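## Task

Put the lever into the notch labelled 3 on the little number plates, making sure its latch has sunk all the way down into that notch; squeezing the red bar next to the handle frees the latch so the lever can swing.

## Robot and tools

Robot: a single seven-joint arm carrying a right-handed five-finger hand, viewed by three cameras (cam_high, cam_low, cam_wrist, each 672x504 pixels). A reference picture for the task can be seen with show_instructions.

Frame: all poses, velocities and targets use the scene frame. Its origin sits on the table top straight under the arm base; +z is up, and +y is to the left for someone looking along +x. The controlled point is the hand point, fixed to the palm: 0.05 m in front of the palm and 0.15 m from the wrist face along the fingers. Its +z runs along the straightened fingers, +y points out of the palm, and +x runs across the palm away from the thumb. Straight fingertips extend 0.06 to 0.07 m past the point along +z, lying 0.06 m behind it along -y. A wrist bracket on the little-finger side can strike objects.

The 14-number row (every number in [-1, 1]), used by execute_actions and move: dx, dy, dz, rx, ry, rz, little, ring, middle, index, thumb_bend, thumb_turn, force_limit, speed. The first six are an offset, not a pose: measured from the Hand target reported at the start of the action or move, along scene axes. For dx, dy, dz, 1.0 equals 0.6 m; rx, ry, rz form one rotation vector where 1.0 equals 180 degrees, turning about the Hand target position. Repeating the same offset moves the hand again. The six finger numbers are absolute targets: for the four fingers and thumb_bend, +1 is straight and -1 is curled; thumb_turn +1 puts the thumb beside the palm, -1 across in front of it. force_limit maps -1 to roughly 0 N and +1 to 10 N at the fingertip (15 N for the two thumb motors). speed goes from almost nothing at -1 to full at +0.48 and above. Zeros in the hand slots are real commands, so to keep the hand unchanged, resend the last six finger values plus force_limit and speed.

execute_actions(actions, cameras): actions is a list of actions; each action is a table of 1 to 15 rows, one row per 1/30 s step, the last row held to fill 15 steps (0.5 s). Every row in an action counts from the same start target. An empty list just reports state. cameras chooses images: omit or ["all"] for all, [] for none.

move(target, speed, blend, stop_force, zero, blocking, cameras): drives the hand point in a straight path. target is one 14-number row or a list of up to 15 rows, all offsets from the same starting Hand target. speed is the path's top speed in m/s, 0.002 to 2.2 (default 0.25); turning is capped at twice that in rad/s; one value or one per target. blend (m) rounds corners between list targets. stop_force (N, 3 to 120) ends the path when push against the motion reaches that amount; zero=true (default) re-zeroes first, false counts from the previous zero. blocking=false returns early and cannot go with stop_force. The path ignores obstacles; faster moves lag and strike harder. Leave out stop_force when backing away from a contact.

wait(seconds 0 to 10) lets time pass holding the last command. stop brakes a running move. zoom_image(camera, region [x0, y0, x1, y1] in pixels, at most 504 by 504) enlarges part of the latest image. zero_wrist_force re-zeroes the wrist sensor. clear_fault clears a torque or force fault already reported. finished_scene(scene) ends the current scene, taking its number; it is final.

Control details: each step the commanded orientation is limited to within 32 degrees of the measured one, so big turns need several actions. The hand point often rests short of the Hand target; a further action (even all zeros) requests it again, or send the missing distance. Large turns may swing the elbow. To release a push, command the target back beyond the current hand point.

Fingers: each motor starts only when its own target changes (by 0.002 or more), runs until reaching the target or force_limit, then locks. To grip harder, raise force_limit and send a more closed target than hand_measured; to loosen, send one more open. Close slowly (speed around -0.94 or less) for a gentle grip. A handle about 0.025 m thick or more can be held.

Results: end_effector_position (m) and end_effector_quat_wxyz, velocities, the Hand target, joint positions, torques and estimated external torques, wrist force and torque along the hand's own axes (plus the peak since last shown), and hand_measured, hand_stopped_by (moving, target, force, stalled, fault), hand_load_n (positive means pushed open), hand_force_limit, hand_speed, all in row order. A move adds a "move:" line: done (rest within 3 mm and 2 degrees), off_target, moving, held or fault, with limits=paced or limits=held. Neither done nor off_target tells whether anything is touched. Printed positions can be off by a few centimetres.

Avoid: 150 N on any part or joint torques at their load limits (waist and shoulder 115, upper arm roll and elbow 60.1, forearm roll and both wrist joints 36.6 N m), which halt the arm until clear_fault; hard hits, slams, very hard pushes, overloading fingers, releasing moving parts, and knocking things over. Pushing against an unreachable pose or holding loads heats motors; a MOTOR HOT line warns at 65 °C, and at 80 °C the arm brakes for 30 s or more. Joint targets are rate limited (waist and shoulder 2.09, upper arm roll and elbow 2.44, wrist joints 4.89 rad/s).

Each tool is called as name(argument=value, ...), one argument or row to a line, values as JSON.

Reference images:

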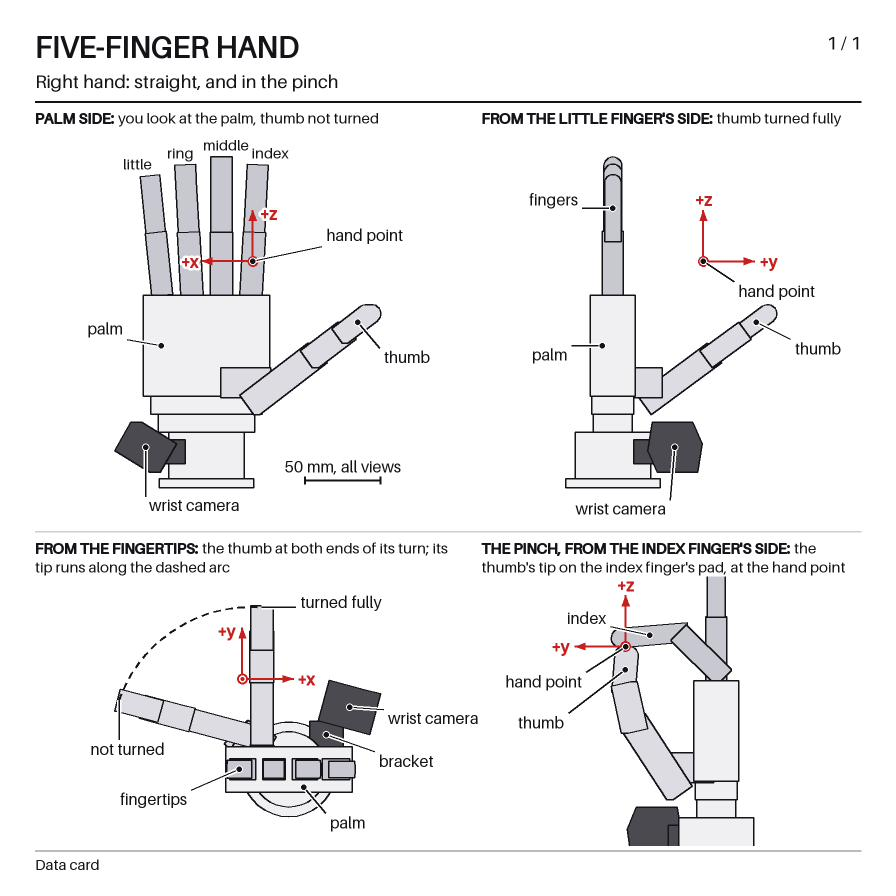

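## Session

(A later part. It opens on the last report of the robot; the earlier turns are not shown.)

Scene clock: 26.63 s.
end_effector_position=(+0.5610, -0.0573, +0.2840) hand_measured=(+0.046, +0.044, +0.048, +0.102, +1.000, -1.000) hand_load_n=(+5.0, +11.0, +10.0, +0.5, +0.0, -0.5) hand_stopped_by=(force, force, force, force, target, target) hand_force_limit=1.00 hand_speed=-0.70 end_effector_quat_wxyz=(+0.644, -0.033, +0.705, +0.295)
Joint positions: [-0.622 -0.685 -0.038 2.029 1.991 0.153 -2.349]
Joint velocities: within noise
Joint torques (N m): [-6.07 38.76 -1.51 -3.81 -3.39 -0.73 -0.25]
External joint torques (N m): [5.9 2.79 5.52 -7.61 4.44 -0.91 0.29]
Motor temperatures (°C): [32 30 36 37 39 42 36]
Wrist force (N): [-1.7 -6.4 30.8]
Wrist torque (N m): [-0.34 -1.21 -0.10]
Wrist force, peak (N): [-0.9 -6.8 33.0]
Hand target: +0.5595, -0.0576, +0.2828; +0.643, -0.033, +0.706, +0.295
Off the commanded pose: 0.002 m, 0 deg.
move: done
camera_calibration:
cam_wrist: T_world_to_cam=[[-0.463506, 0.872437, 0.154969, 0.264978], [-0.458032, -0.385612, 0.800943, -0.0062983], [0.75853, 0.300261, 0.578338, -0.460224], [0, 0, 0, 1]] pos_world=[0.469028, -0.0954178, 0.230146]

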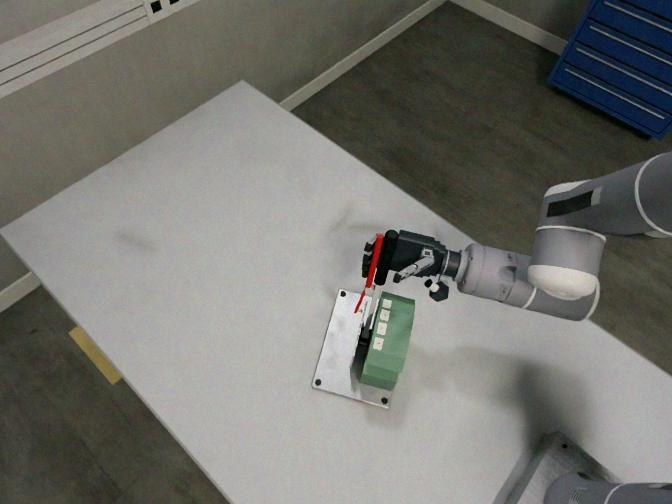

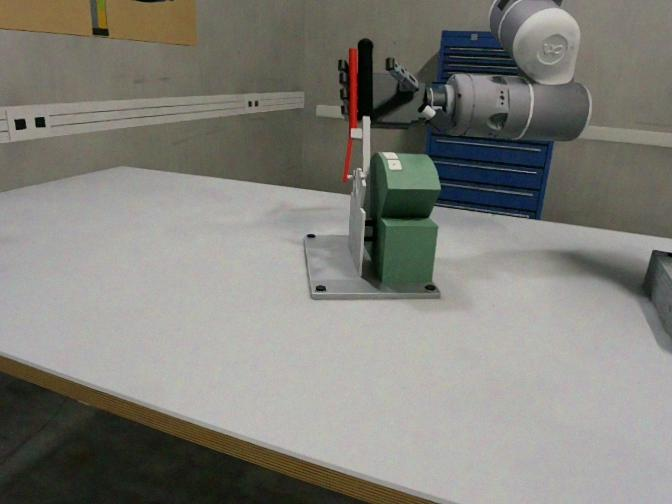

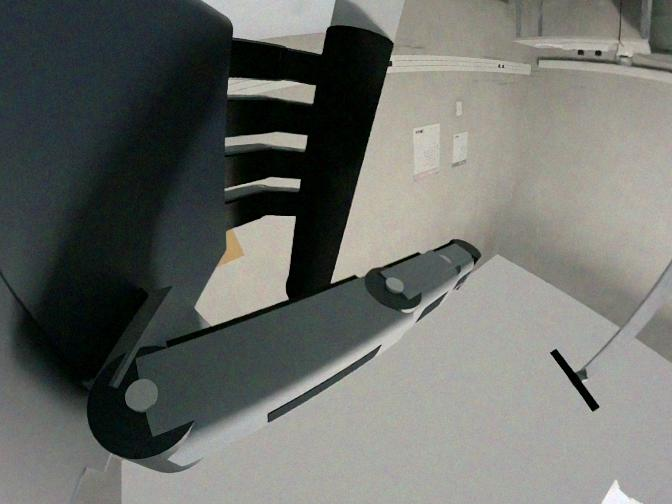

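move(
  target=[-0.032,0.062,0.0192,-0.0493,-0.0255,0,-0.98,-0.98,-0.98,-0.98,1,-1,1,-0.7],
  speed=0.05,
  stop_force=30,
)

zoom_image(
  camera="cam_low",
  region=[300, 30, 420, 220],
)

zoom_image(
  camera="cam_high",
  region=[340, 210, 460, 330],
)

Scene clock: 31.87 s.
end_effector_position=(+0.5414, -0.0199, +0.2950) hand_measured=(+0.046, +0.044, +0.048, +0.102, +1.000, -1.000) hand_load_n=(+8.5, +13.5, +10.0, +0.0, +0.0, -0.5) hand_stopped_by=(force, force, force, force, target, target) hand_force_limit=1.00 hand_speed=-0.70 end_effector_quat_wxyz=(+0.667, -0.095, +0.700, +0.238)
Joint positions: [-0.596 -0.603 -0.031 2.121 2.017 0.166 -2.54]
Joint velocities: within noise
Joint torques (N m): [-7.14 40.18 -0.97 -4.51 -2.45 -2.36 0.4]
External joint torques (N m): [6.97 -1.76 4.71 -6.68 3.52 0.7 -0.35]
Motor temperatures (°C): [32 30 36 37 39 42 36]
Wrist force (N): [9.4 -7.5 35.7]
Wrist torque (N m): [-0.35 -1.30 -0.19]
Wrist force, peak (N): [9.1 -7.5 36.2]
Hand target: +0.5403, -0.0204, +0.2943; +0.666, -0.095, +0.701, +0.238
Off the commanded pose: 0.001 m, 0 deg.
move: done
camera_calibration:
cam_wrist: T_world_to_cam=[[-0.469002, 0.882997, -0.0187869, 0.276005], [-0.522029, -0.259992, 0.812336, 0.0242371], [0.712406, 0.390795, 0.582887, -0.437562], [0, 0, 0, 1]] pos_world=[0.453821, -0.0664134, 0.240546]

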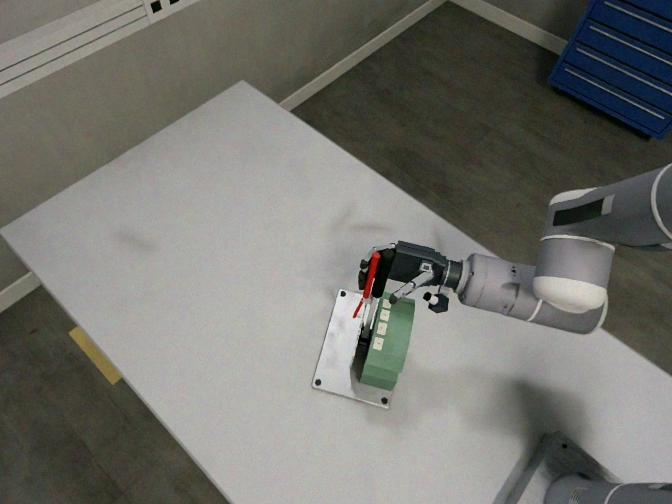

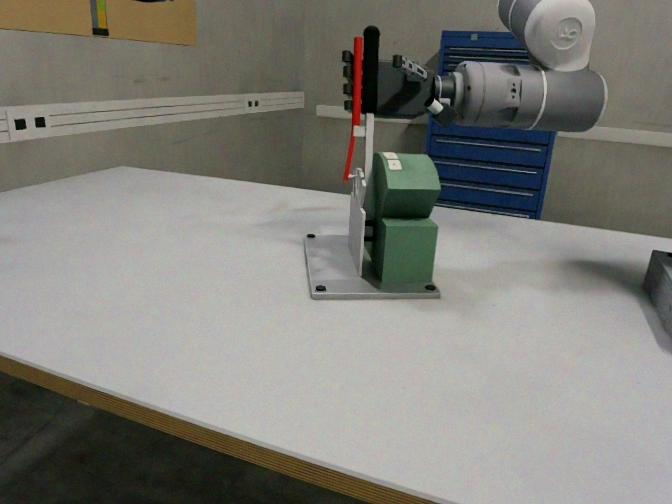

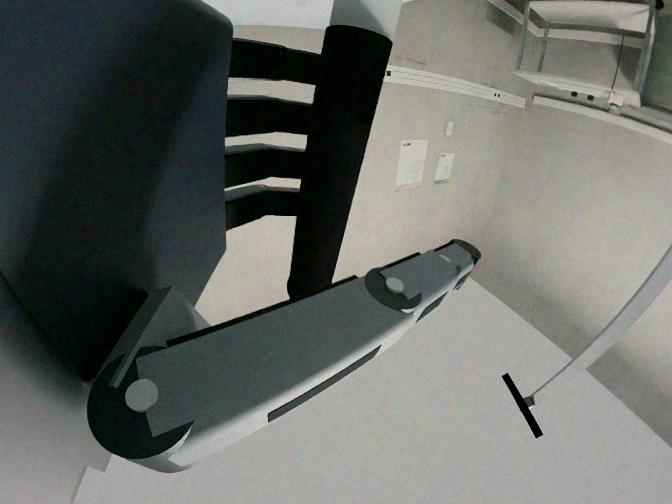

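Scaled by 2.653.

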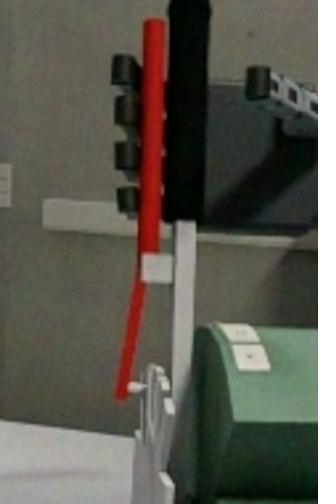

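Scaled by 4.200.

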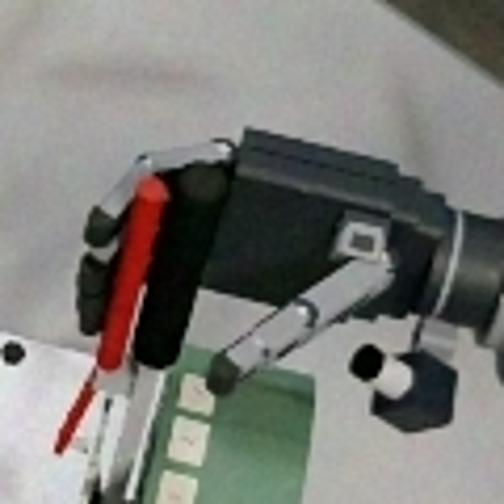

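move(
  target=[-0.0132,0.0255,0.0042,-0.0197,-0.0102,0,-0.98,-0.98,-0.98,-0.98,1,-1,1,-0.7],
  speed=0.05,
  stop_force=30,
  cameras=["cam_low"],
)

move(
  target=[0,0,0,0,0,0,0.95,0.95,0.95,0.95,1,-1,1,-0.2],
)

Scene clock: 36.63 s.
end_effector_position=(+0.5335, -0.0046, +0.2972) hand_measured=(+0.046, +0.044, +0.048, +0.102, +1.000, -1.000) hand_load_n=(+10.0, +15.0, +11.5, +0.0, +0.0, +0.0) hand_stopped_by=(force, force, force, force, target, target) hand_force_limit=1.00 hand_speed=-0.70 end_effector_quat_wxyz=(+0.674, -0.119, +0.696, +0.215)
Joint positions: [-0.587 -0.575 -0.024 2.156 2.03 0.173 -2.619]
Joint velocities: within noise
Joint torques (N m): [-7.94 40.93 -0.83 -4.07 -2.52 -3.39 0.73]
External joint torques (N m): [7.77 -3.75 4.53 -6.96 3.59 1.73 -0.69]
Motor temperatures (°C): [32 30 36 37 39 42 36]
Wrist force (N): [13.7 -7.3 41.1]
Wrist torque (N m): [-0.41 -1.42 -0.19]
Wrist force, peak (N): [15.3 -7.7 40.8]
Hand target: +0.5324, -0.0051, +0.2968; +0.674, -0.119, +0.697, +0.215
Off the commanded pose: 0.001 m, 0 deg.
move: done
Images, in order (width x height): cam_low 672x504.

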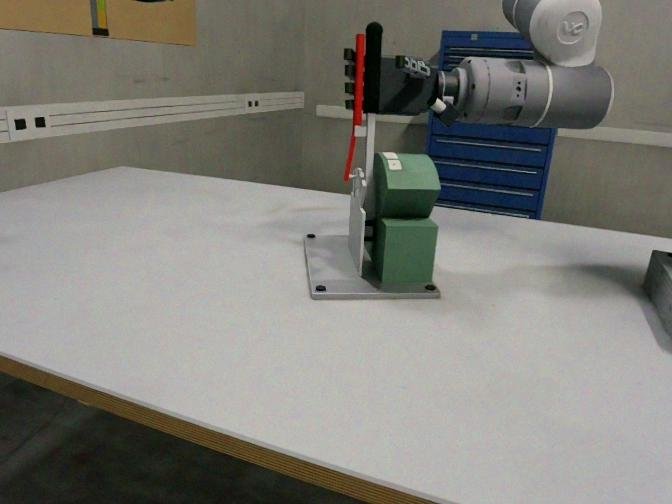

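Scene clock: 37.33 s.
end_effector_position=(+0.5325, -0.0050, +0.2968) hand_measured=(+0.950, +0.950, +0.950, +0.950, +1.000, -1.000) hand_load_n=(+0.0, +0.0, +0.0, +0.0, +0.0, +0.0) hand_stopped_by=(target, target, target, target, target, target) hand_force_limit=1.00 hand_speed=-0.20 end_effector_quat_wxyz=(+0.674, -0.119, +0.697, +0.215)
Joint positions: [-0.588 -0.575 -0.025 2.157 2.027 0.173 -2.619]
Joint velocities: within noise
Joint torques (N m): [0 36.56 4.19 -10.75 1.49 -1.84 -0.17]
External joint torques (N m): [-0.16 0.59 -0.52 -0.25 -0.42 0.17 0.2]
Motor temperatures (°C): [32 30 36 37 39 42 36]
Wrist force (N): [-2.3 -2.3 2.4]
Wrist torque (N m): [-0.16 0.04 -0.02]
Wrist force, peak (N): [15.2 -7.5 40.8]
Hand target: +0.5324, -0.0051, +0.2968; +0.674, -0.119, +0.697, +0.215
Off the commanded pose: 0.000 m, 0 deg.
move: done
camera_calibration:
cam_wrist: T_world_to_cam=[[-0.467712, 0.879534, -0.0875481, 0.278324], [-0.546164, -0.209709, 0.811004, 0.0354127], [0.694946, 0.427132, 0.578453, -0.427275], [0, 0, 0, 1]] pos_world=[0.44645, -0.0548659, 0.242806]

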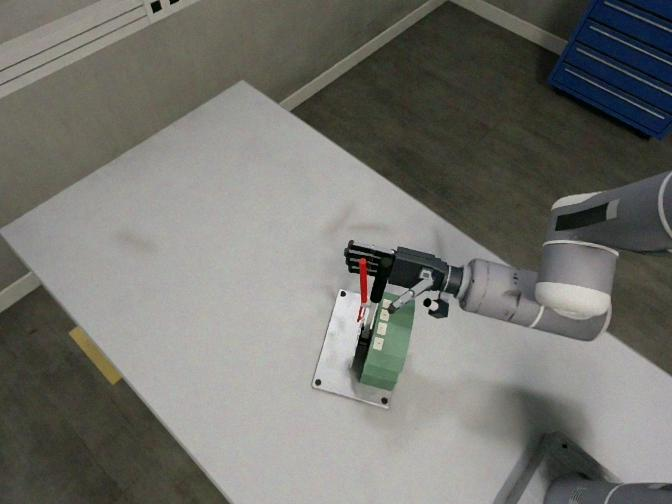

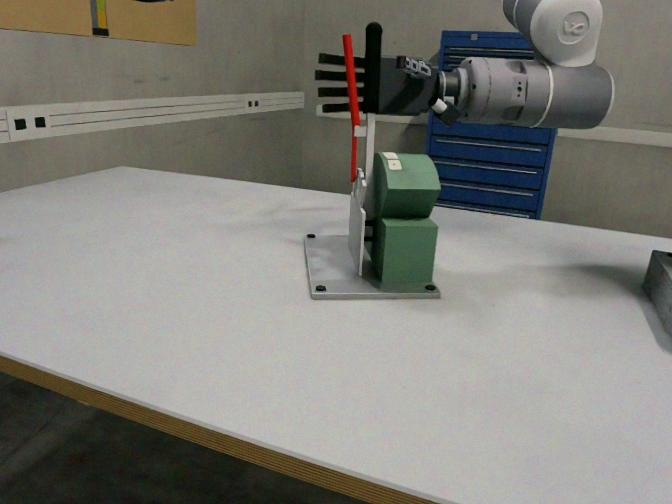

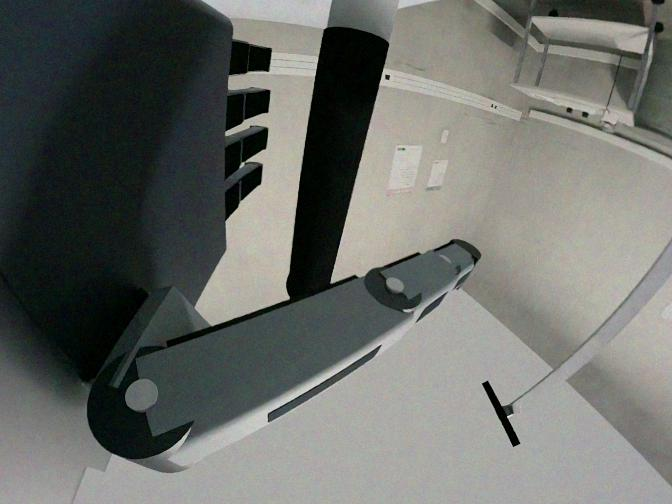

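zoom_image(
  camera="cam_low",
  region=[300, 20, 460, 140],
)

zoom_image(
  camera="cam_low",
  region=[320, 120, 420, 200],
)

zoom_image(
  camera="cam_high",
  region=[320, 230, 440, 390],
)

Scaled by 3.150.

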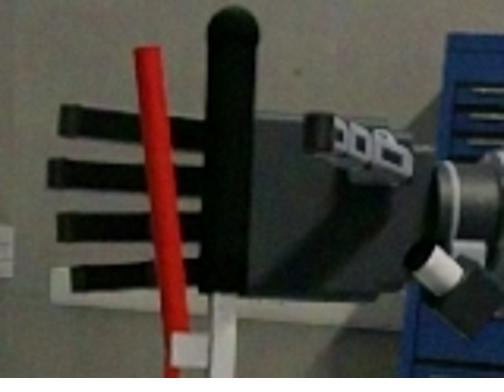

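Scaled by 5.040.

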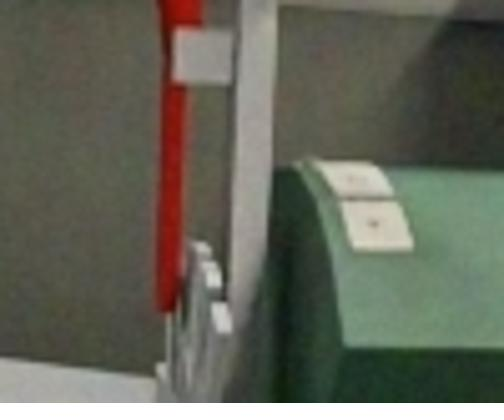

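Scaled by 3.150.

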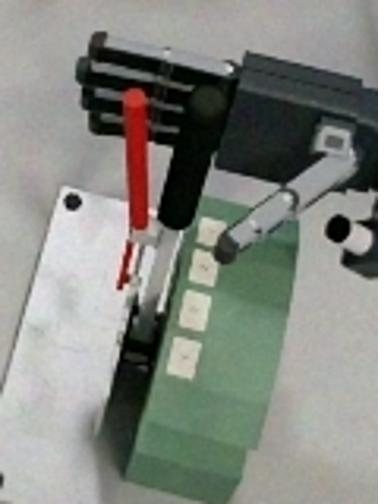

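move(
  target=[-0.034,0.066,0,0,0,0,0.95,0.95,0.95,0.95,1,-1,1,-0.2],
  speed=0.015,
  stop_force=5,
  cameras=["cam_low"],
)

move(
  target=[-0.02,0.0385,0.002,-0.0444,-0.0229,0,0.95,0.95,0.95,0.95,1,-1,1,-0.2],
  speed=0.008,
  stop_force=16,
)

zoom_image(
  camera="cam_low",
  region=[320, 20, 420, 200],
)

zoom_image(
  camera="cam_high",
  region=[320, 230, 440, 390],
)

Scene clock: 41.97 s.
end_effector_position=(+0.5177, +0.0235, +0.2969) hand_measured=(+0.950, +0.950, +0.950, +0.950, +1.000, -1.000) hand_load_n=(+0.5, +0.0, +0.0, +0.0, +0.0, -0.5) hand_stopped_by=(target, target, target, target, target, target) hand_force_limit=1.00 hand_speed=-0.20 end_effector_quat_wxyz=(+0.674, -0.118, +0.697, +0.214)
Joint positions: [-0.578 -0.557 -0.001 2.22 2.061 0.173 -2.671]
Joint velocities: within noise
Joint torques (N m): [2.49 34.42 7.48 -7.23 0.55 -2.74 -0.08]
External joint torques (N m): [-2.66 0.71 -3.53 -2.57 0.48 1.04 0.11]
Motor temperatures (°C): [32 30 36 37 39 42 36]
Wrist force (N): [-0.9 -8.2 2.8]
Wrist torque (N m): [-0.23 0.01 -0.36]
Wrist force, peak (N): [-2.8 -8.5 3.8]
Hand target: +0.5173, +0.0243, +0.2968; +0.674, -0.119, +0.697, +0.215 (not the last commanded pose)
Off the commanded pose: 0.012 m, 0 deg.
move: contact
Images, in order (width x height): cam_low 672x504.

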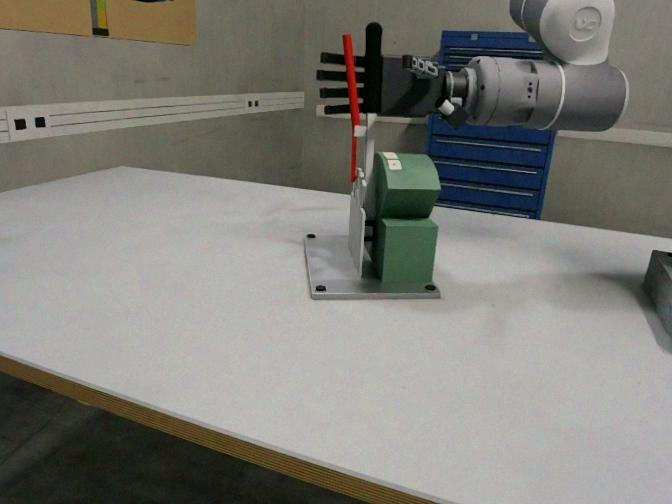

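Scene clock: 44.10 s.
end_effector_position=(+0.5167, +0.0252, +0.2963) hand_measured=(+0.950, +0.950, +0.950, +0.950, +1.000, -1.000) hand_load_n=(+0.0, +1.0, +1.0, +1.5, +0.0, -0.5) hand_stopped_by=(target, target, target, target, target, target) hand_force_limit=1.00 hand_speed=-0.20 end_effector_quat_wxyz=(+0.677, -0.126, +0.696, +0.204)
Joint positions: [-0.576 -0.55 -0.002 2.227 2.066 0.177 -2.698]
Joint velocities: within noise
Joint torques (N m): [6.17 39.14 14.05 -1.71 -3.03 -7.22 -0.43]
External joint torques (N m): [-6.34 -4.25 -10.15 -8.09 4.06 5.53 0.46]
Motor temperatures (°C): [32 30 36 37 39 42 36]
Wrist force (N): [13.1 -25.4 17.2]
Wrist torque (N m): [-1.43 -0.39 0.42]
Wrist force, peak (N): [13.8 -25.8 17.3]
Hand target: +0.5153, +0.0281, +0.2970; +0.676, -0.128, +0.695, +0.206 (not the last commanded pose)
Off the commanded pose: 0.025 m, 7 deg.
move: contact
camera_calibration:
cam_wrist: T_world_to_cam=[[-0.460946, 0.880093, -0.113861, 0.248628], [-0.555952, -0.186379, 0.810049, 0.038289], [0.691698, 0.43669, 0.5752, -0.426557], [0, 0, 0, 1]] pos_world=[0.430939, -0.0254062, 0.242649]

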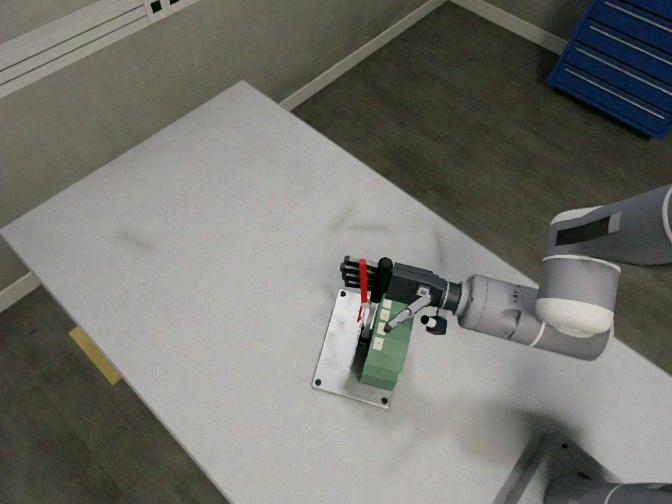

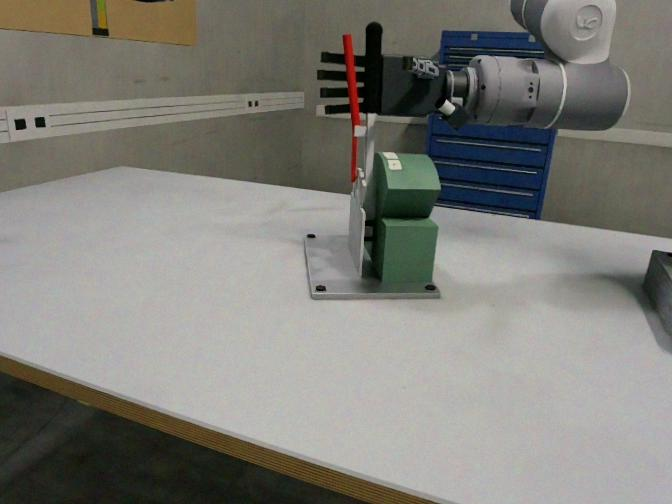

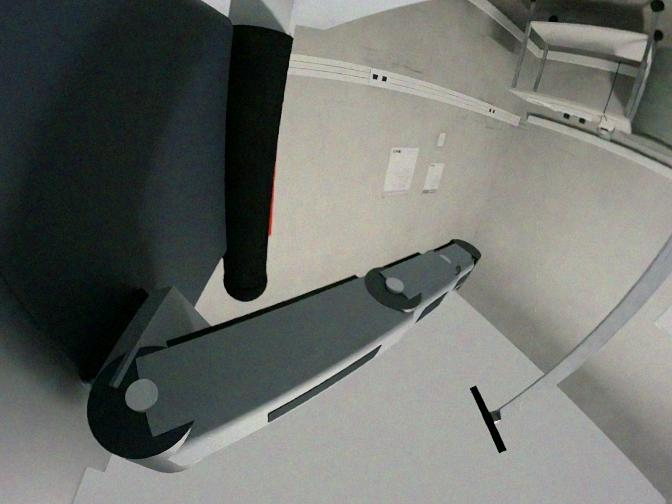

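Scaled by 2.800.

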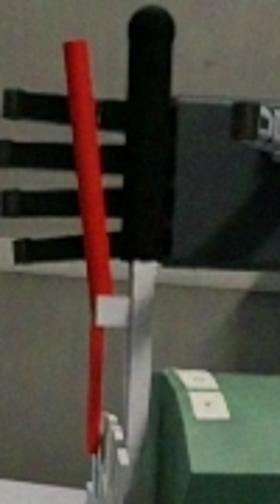

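Scaled by 3.150.

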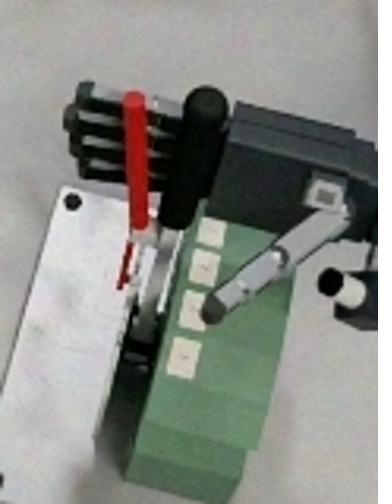

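move(
  target=[
    [0.027,-0.052,0,0,0,0,0.95,0.95,0.95,0.95,1,-1,1,-0.2],
    [-0.25,-0.19,0,0,0,0,0.95,0.95,0.95,0.95,1,-1,1,-0.2],
  ],
  speed=[0.1,0.25],
)

zoom_image(
  camera="cam_high",
  region=[320, 230, 440, 390],
)

zoom_image(
  camera="cam_low",
  region=[320, 20, 440, 200],
)

Scene clock: 46.53 s.
end_effector_position=(+0.3652, -0.0860, +0.2969) hand_measured=(+0.950, +0.950, +0.950, +0.950, +1.000, -1.000) hand_load_n=(+0.0, +0.0, +0.0, +0.0, +0.0, +0.0) hand_stopped_by=(target, target, target, target, target, target) hand_force_limit=1.00 hand_speed=-0.20 end_effector_quat_wxyz=(+0.676, -0.128, +0.695, +0.206)
Joint positions: [-0.889 -0.51 -0.218 2.309 1.62 -0.098 -2.682]
Joint velocities: within noise
Joint torques (N m): [0.21 31.86 1.63 -7.55 0.97 -2.05 -0.3]
External joint torques (N m): [-0.21 0.17 -0.59 -0.3 -0.6 0.37 0.33]
Motor temperatures (°C): [32 30 36 37 39 42 36]
Wrist force (N): [-2.4 -3.1 1.9]
Wrist torque (N m): [-0.20 0.09 -0.04]
Wrist force, peak (N): [14.1 -25.6 17.0]
Hand target: +0.3653, -0.0859, +0.2970; +0.676, -0.128, +0.695, +0.206
Off the commanded pose: 0.000 m, 0 deg.
move: done
camera_calibration:
cam_wrist: T_world_to_cam=[[-0.466396, 0.87733, -0.112992, 0.278266], [-0.55565, -0.191179, 0.809138, -0.0673913], [0.688279, 0.440162, 0.576653, -0.272401], [0, 0, 0, 1]] pos_world=[0.279824, -0.137114, 0.243051]

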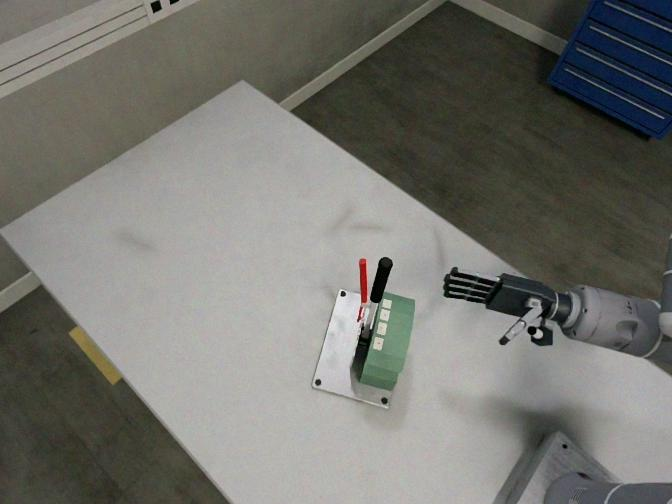

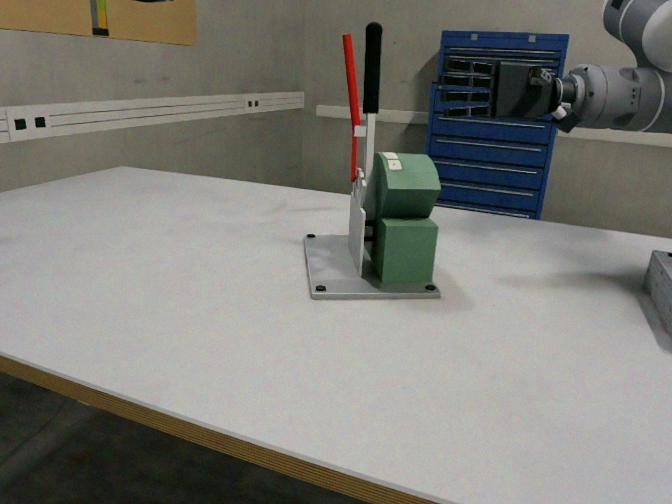

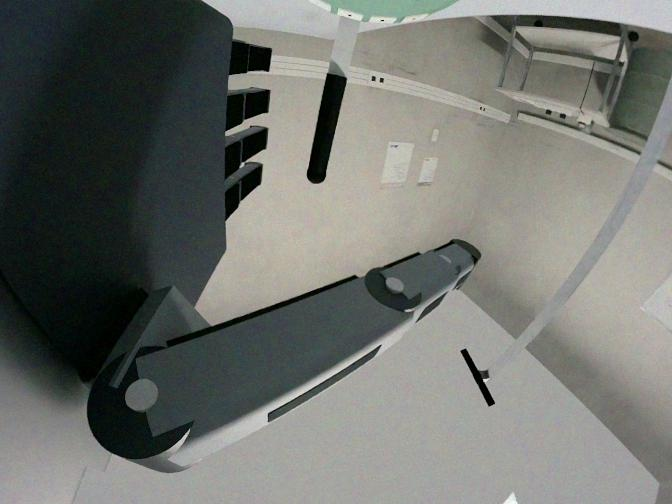

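Scaled by 3.150.

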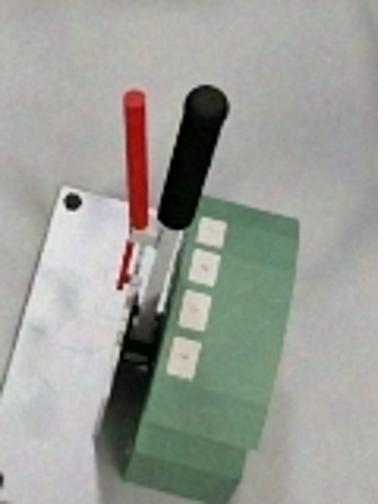

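Scaled by 2.800.

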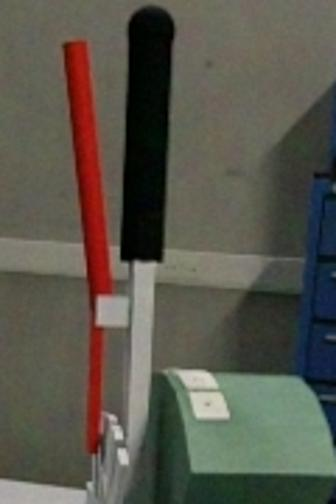

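zoom_image(
  camera="cam_wrist",
  region=[290, 0, 470, 135],
)

Scaled by 2.800 from the camera's 672x504 image, which has a finer 960x720 frame.

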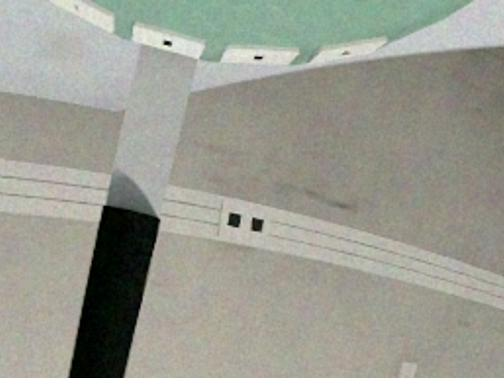

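move(
  target=[-0.05,-0.05,0.16,-0.064,0.123,0,0.95,0.95,0.95,0.95,1,-1,1,-0.2],
  cameras=["cam_wrist"],
)

zoom_image(
  camera="cam_wrist",
  region=[270, 0, 450, 135],
)

Scene clock: 49.20 s.
end_effector_position=(+0.3353, -0.1160, +0.3930) hand_measured=(+0.950, +0.950, +0.950, +0.950, +1.000, -1.000) hand_load_n=(+0.0, +0.0, +0.0, +0.0, +0.0, +0.0) hand_stopped_by=(target, target, target, target, target, target) hand_force_limit=1.00 hand_speed=-0.20 end_effector_quat_wxyz=(+0.514, -0.153, +0.829, +0.157)
Joint positions: [-0.812 0.211 -0.141 2.388 1.252 0.367 -1.966]
Joint velocities: within noise
Joint torques (N m): [0.42 15.85 0.25 -23.43 -0.24 0.66 -0.29]
External joint torques (N m): [-0.39 0.61 -0.52 -0.59 -0.49 0.17 0.32]
Motor temperatures (°C): [32 30 36 37 39 42 36]
Wrist force (N): [-2.1 -3.2 0.8]
Wrist torque (N m): [-0.18 -0.01 -0.05]
Wrist force, peak (N): [-3.9 -3.3 -0.3]
Hand target: +0.3353, -0.1159, +0.3930; +0.514, -0.153, +0.829, +0.157
Off the commanded pose: 0.000 m, 0 deg.
move: done
camera_calibration:
cam_wrist: T_world_to_cam=[[-0.507921, 0.855688, -0.0990643, 0.307469], [-0.204594, -0.00812449, 0.978813, -0.330635], [0.836754, 0.517428, 0.179195, -0.178562], [0, 0, 0, 1]] pos_world=[0.237937, -0.17339, 0.386087]
Images, in order (width x height): cam_wrist 672x504.

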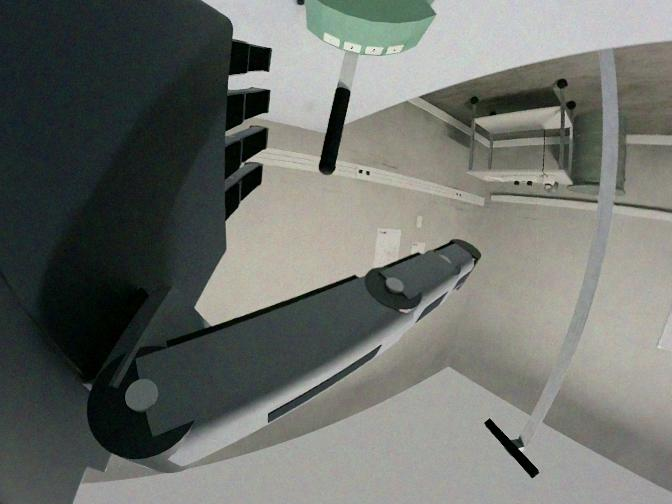

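Scaled by 2.800 from the camera's 672x504 image, which has a finer 960x720 frame.

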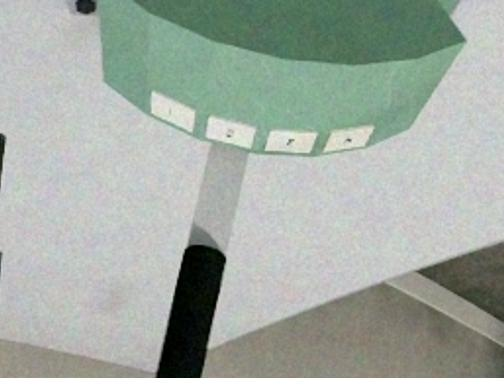

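zoom_image(
  camera="cam_wrist",
  region=[315, 25, 375, 60],
)

zoom_image(
  camera="cam_wrist",
  region=[355, 25, 415, 60],
)

Scaled by 8.400 from the camera's 672x504 image, which has a finer 960x720 frame.

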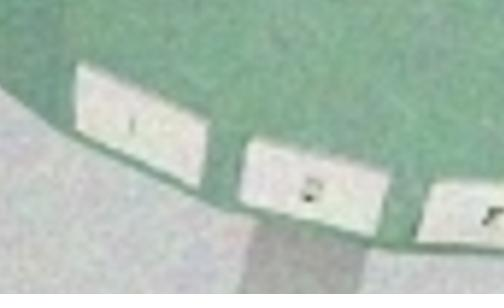

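Scaled by 8.400 from the camera's 672x504 image, which has a finer 960x720 frame.

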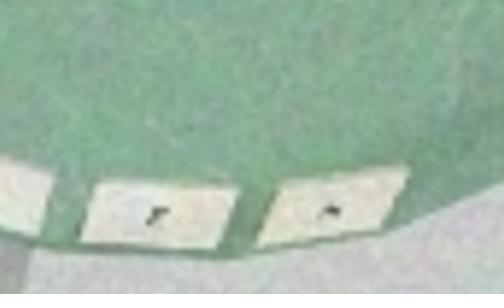

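move(
  target=[0.148,0.002,0.117,-0.064,0.123,0,0.95,0.95,0.95,0.95,1,-1,1,-0.2],
  cameras=["cam_wrist","cam_high"],
)

zoom_image(
  camera="cam_wrist",
  region=[290, 0, 450, 120],
)

Scene clock: 52.53 s.
end_effector_position=(+0.4242, -0.1148, +0.4632) hand_measured=(+0.950, +0.950, +0.950, +0.950, +1.000, -1.000) hand_load_n=(+0.0, +0.0, +0.0, +0.0, +0.0, +0.0) hand_stopped_by=(target, target, target, target, target, target) hand_force_limit=1.00 hand_speed=-0.20 end_effector_quat_wxyz=(+0.328, -0.170, +0.924, +0.099)
Joint positions: [-0.709 0.259 0.215 2.134 0.779 0.597 -1.209]
Joint velocities: within noise
Joint torques (N m): [0.37 16.79 -1.55 -28.14 -2.6 2.68 -0.26]
External joint torques (N m): [-0.42 1.25 -0.54 -0.81 -0.74 0.54 0.28]
Motor temperatures (°C): [32 30 36 37 39 42 36]
Wrist force (N): [-1.8 -3.3 -0.5]
Wrist torque (N m): [-0.14 0.01 -0.07]
Wrist force, peak (N): [-4.2 -3.5 -0.8]
Hand target: +0.4241, -0.1147, +0.4632; +0.328, -0.170, +0.924, +0.100
Off the commanded pose: 0.000 m, 0 deg.
move: done
camera_calibration:
cam_wrist: T_world_to_cam=[[-0.540383, 0.838798, -0.0663646, 0.35518], [0.176873, 0.190349, 0.965652, -0.514163], [0.822619, 0.510083, -0.251222, -0.0617074], [0, 0, 0, 1]] pos_world=[0.333636, -0.168578, 0.504571]
Images, in order (width x height): cam_high 672x504, cam_wrist 672x504.

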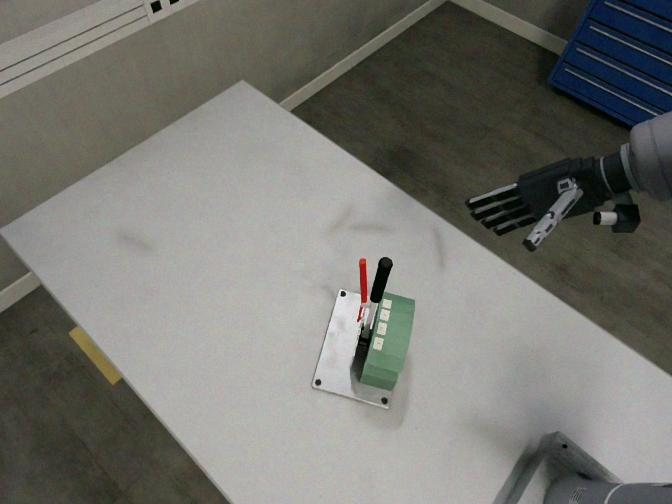

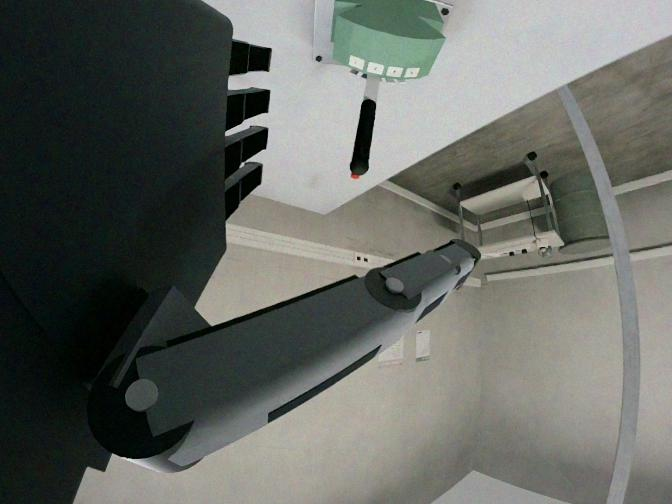

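Scaled by 3.150 from the camera's 672x504 image, which has a finer 960x720 frame.

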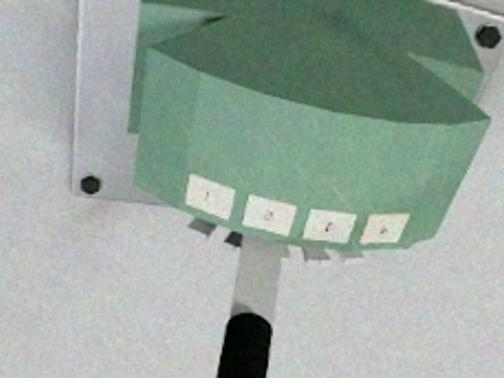

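zoom_image(
  camera="cam_wrist",
  region=[345, 50, 395, 85],
)

zoom_image(
  camera="cam_wrist",
  region=[380, 50, 430, 85],
)

zoom_image(
  camera="cam_high",
  region=[365, 292, 405, 356],
)

Scaled by 10.080 from the camera's 672x504 image, which has a finer 960x720 frame.

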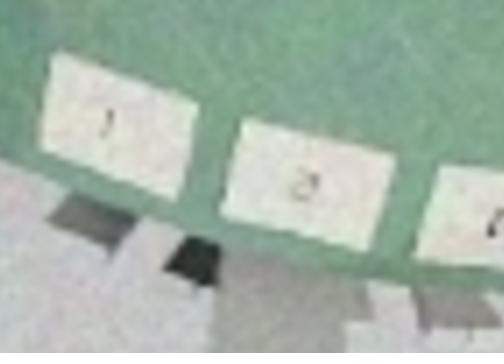

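Scaled by 10.080 from the camera's 672x504 image, which has a finer 960x720 frame.

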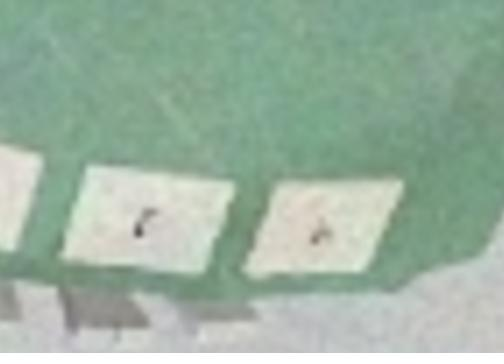

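Scaled by 7.875.

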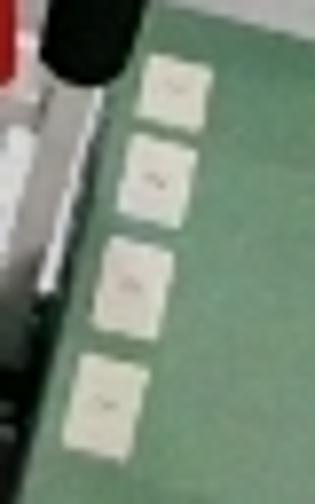

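move(
  target=[0.085,0.07,-0.163,0,0,0,0.95,0.95,0.95,0.95,1,-1,1,-0.2],
  speed=0.15,
  stop_force=8,
  cameras=["cam_wrist","cam_high"],
)

zoom_image(
  camera="cam_wrist",
  region=[320, 10, 460, 115],
)

Scene clock: 57.87 s.
end_effector_position=(+0.4751, -0.0726, +0.3653) hand_measured=(+0.950, +0.950, +0.950, +0.950, +1.000, -1.000) hand_load_n=(+0.0, +0.0, +0.0, +0.0, +0.0, +0.0) hand_stopped_by=(target, target, target, target, target, target) hand_force_limit=1.00 hand_speed=-0.20 end_effector_quat_wxyz=(+0.328, -0.170, +0.924, +0.100)
Joint positions: [-0.603 0.019 0.344 2.19 0.892 0.964 -1.277]
Joint velocities: within noise
Joint torques (N m): [0.17 22.98 0.12 -24.2 -2.67 2.84 -0.33]
External joint torques (N m): [-0.29 0.85 -0.5 -0.61 -0.84 0.3 0.35]
Motor temperatures (°C): [32 30 36 37 39 42 36]
Wrist force (N): [-1.6 -3.0 -0.4]
Wrist torque (N m): [-0.10 -0.02 -0.04]
Wrist force, peak (N): [-2.0 -3.8 -2.7]
Hand target: +0.4751, -0.0727, +0.3654; +0.328, -0.170, +0.924, +0.100
Off the commanded pose: 0.000 m, 0 deg.
move: done
camera_calibration:
cam_wrist: T_world_to_cam=[[-0.540523, 0.838727, -0.066114, 0.340872], [0.176888, 0.190119, 0.965694, -0.436712], [0.822524, 0.510285, -0.251124, -0.149707], [0, 0, 0, 1]] pos_world=[0.384636, -0.126478, 0.406672]
Images, in order (width x height): cam_high 672x504, cam_wrist 672x504.

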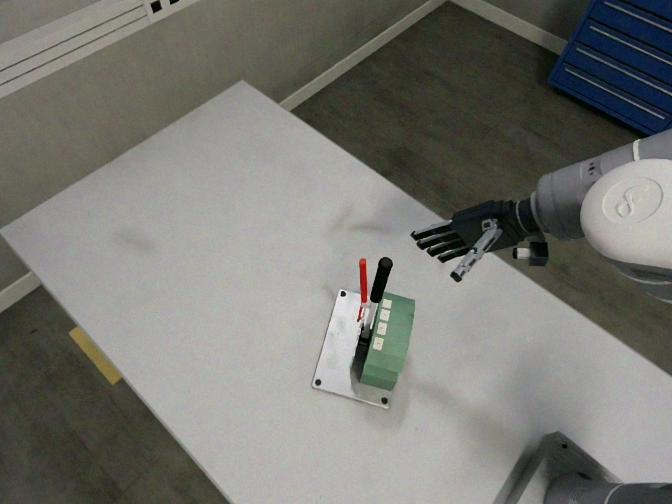

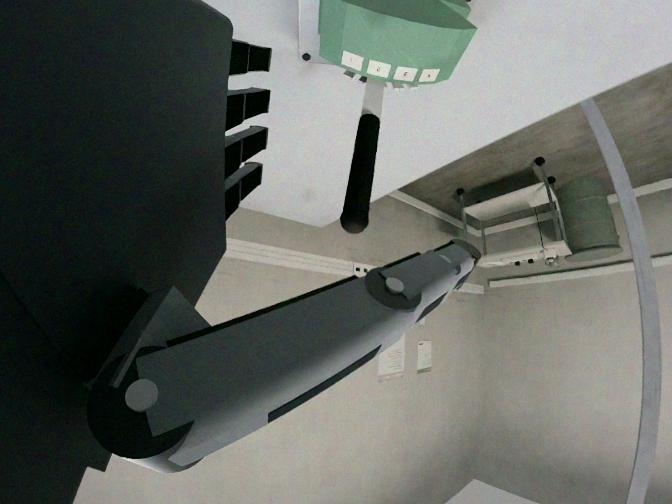

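Scaled by 3.600 from the camera's 672x504 image, which has a finer 960x720 frame.

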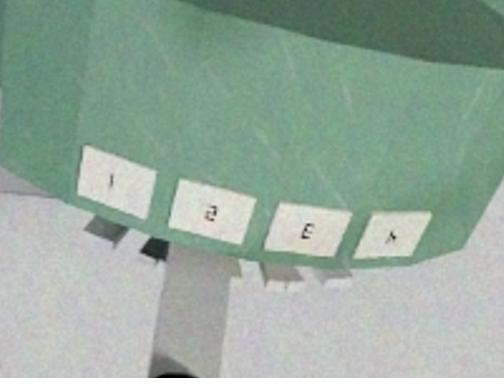

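move(
  target=[
    [-0.167,-0.078,0.058,0.064,-0.123,0,0.95,0.95,0.95,0.95,1,-1,1,-0.2],
    [-0.127,-0.002,-0.114,0.128,-0.246,0,0.95,0.95,0.95,0.95,1,-1,1,-0.2],
  ],
  blend=[0.03,0],
  speed=0.3,
  cameras=["cam_wrist"],
)

Scene clock: 62.50 s.
end_effector_position=(+0.3990, -0.0739, +0.2971) hand_measured=(+0.950, +0.950, +0.950, +0.950, +1.000, -1.000) hand_load_n=(+0.0, +0.0, +0.0, +0.0, +0.0, -0.5) hand_stopped_by=(target, target, target, target, target, target) hand_force_limit=1.00 hand_speed=-0.20 end_effector_quat_wxyz=(+0.677, -0.128, +0.695, +0.206)
Joint positions: [-0.922 -0.525 -0.073 2.273 1.687 -0.001 -2.67]
Joint velocities: within noise
Joint torques (N m): [0.04 32.51 3.13 -8.4 1.35 -2.12 -0.24]
External joint torques (N m): [-0.06 0.37 -0.47 -0.06 -0.72 0.44 0.27]
Motor temperatures (°C): [32 30 36 37 39 42 36]
Wrist force (N): [-2.6 -3.1 2.2]
Wrist torque (N m): [-0.24 0.09 -0.04]
Wrist force, peak (N): [-4.0 -3.1 -1.6]
Hand target: +0.3989, -0.0739, +0.2970; +0.676, -0.128, +0.695, +0.206
Off the commanded pose: 0.000 m, 0 deg.
move: done
camera_calibration:
cam_wrist: T_world_to_cam=[[-0.466413, 0.877288, -0.113247, 0.283487], [-0.556208, -0.191314, 0.808722, -0.0461194], [0.687817, 0.440187, 0.577186, -0.301028], [0, 0, 0, 1]] pos_world=[0.313622, -0.125014, 0.243151]
Images, in order (width x height): cam_wrist 672x504.

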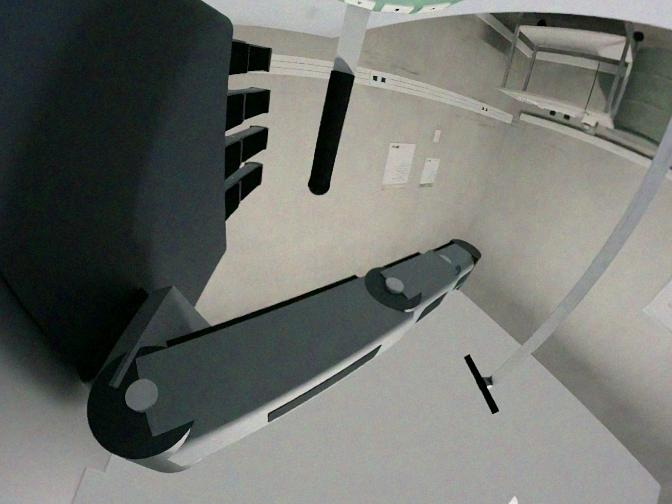

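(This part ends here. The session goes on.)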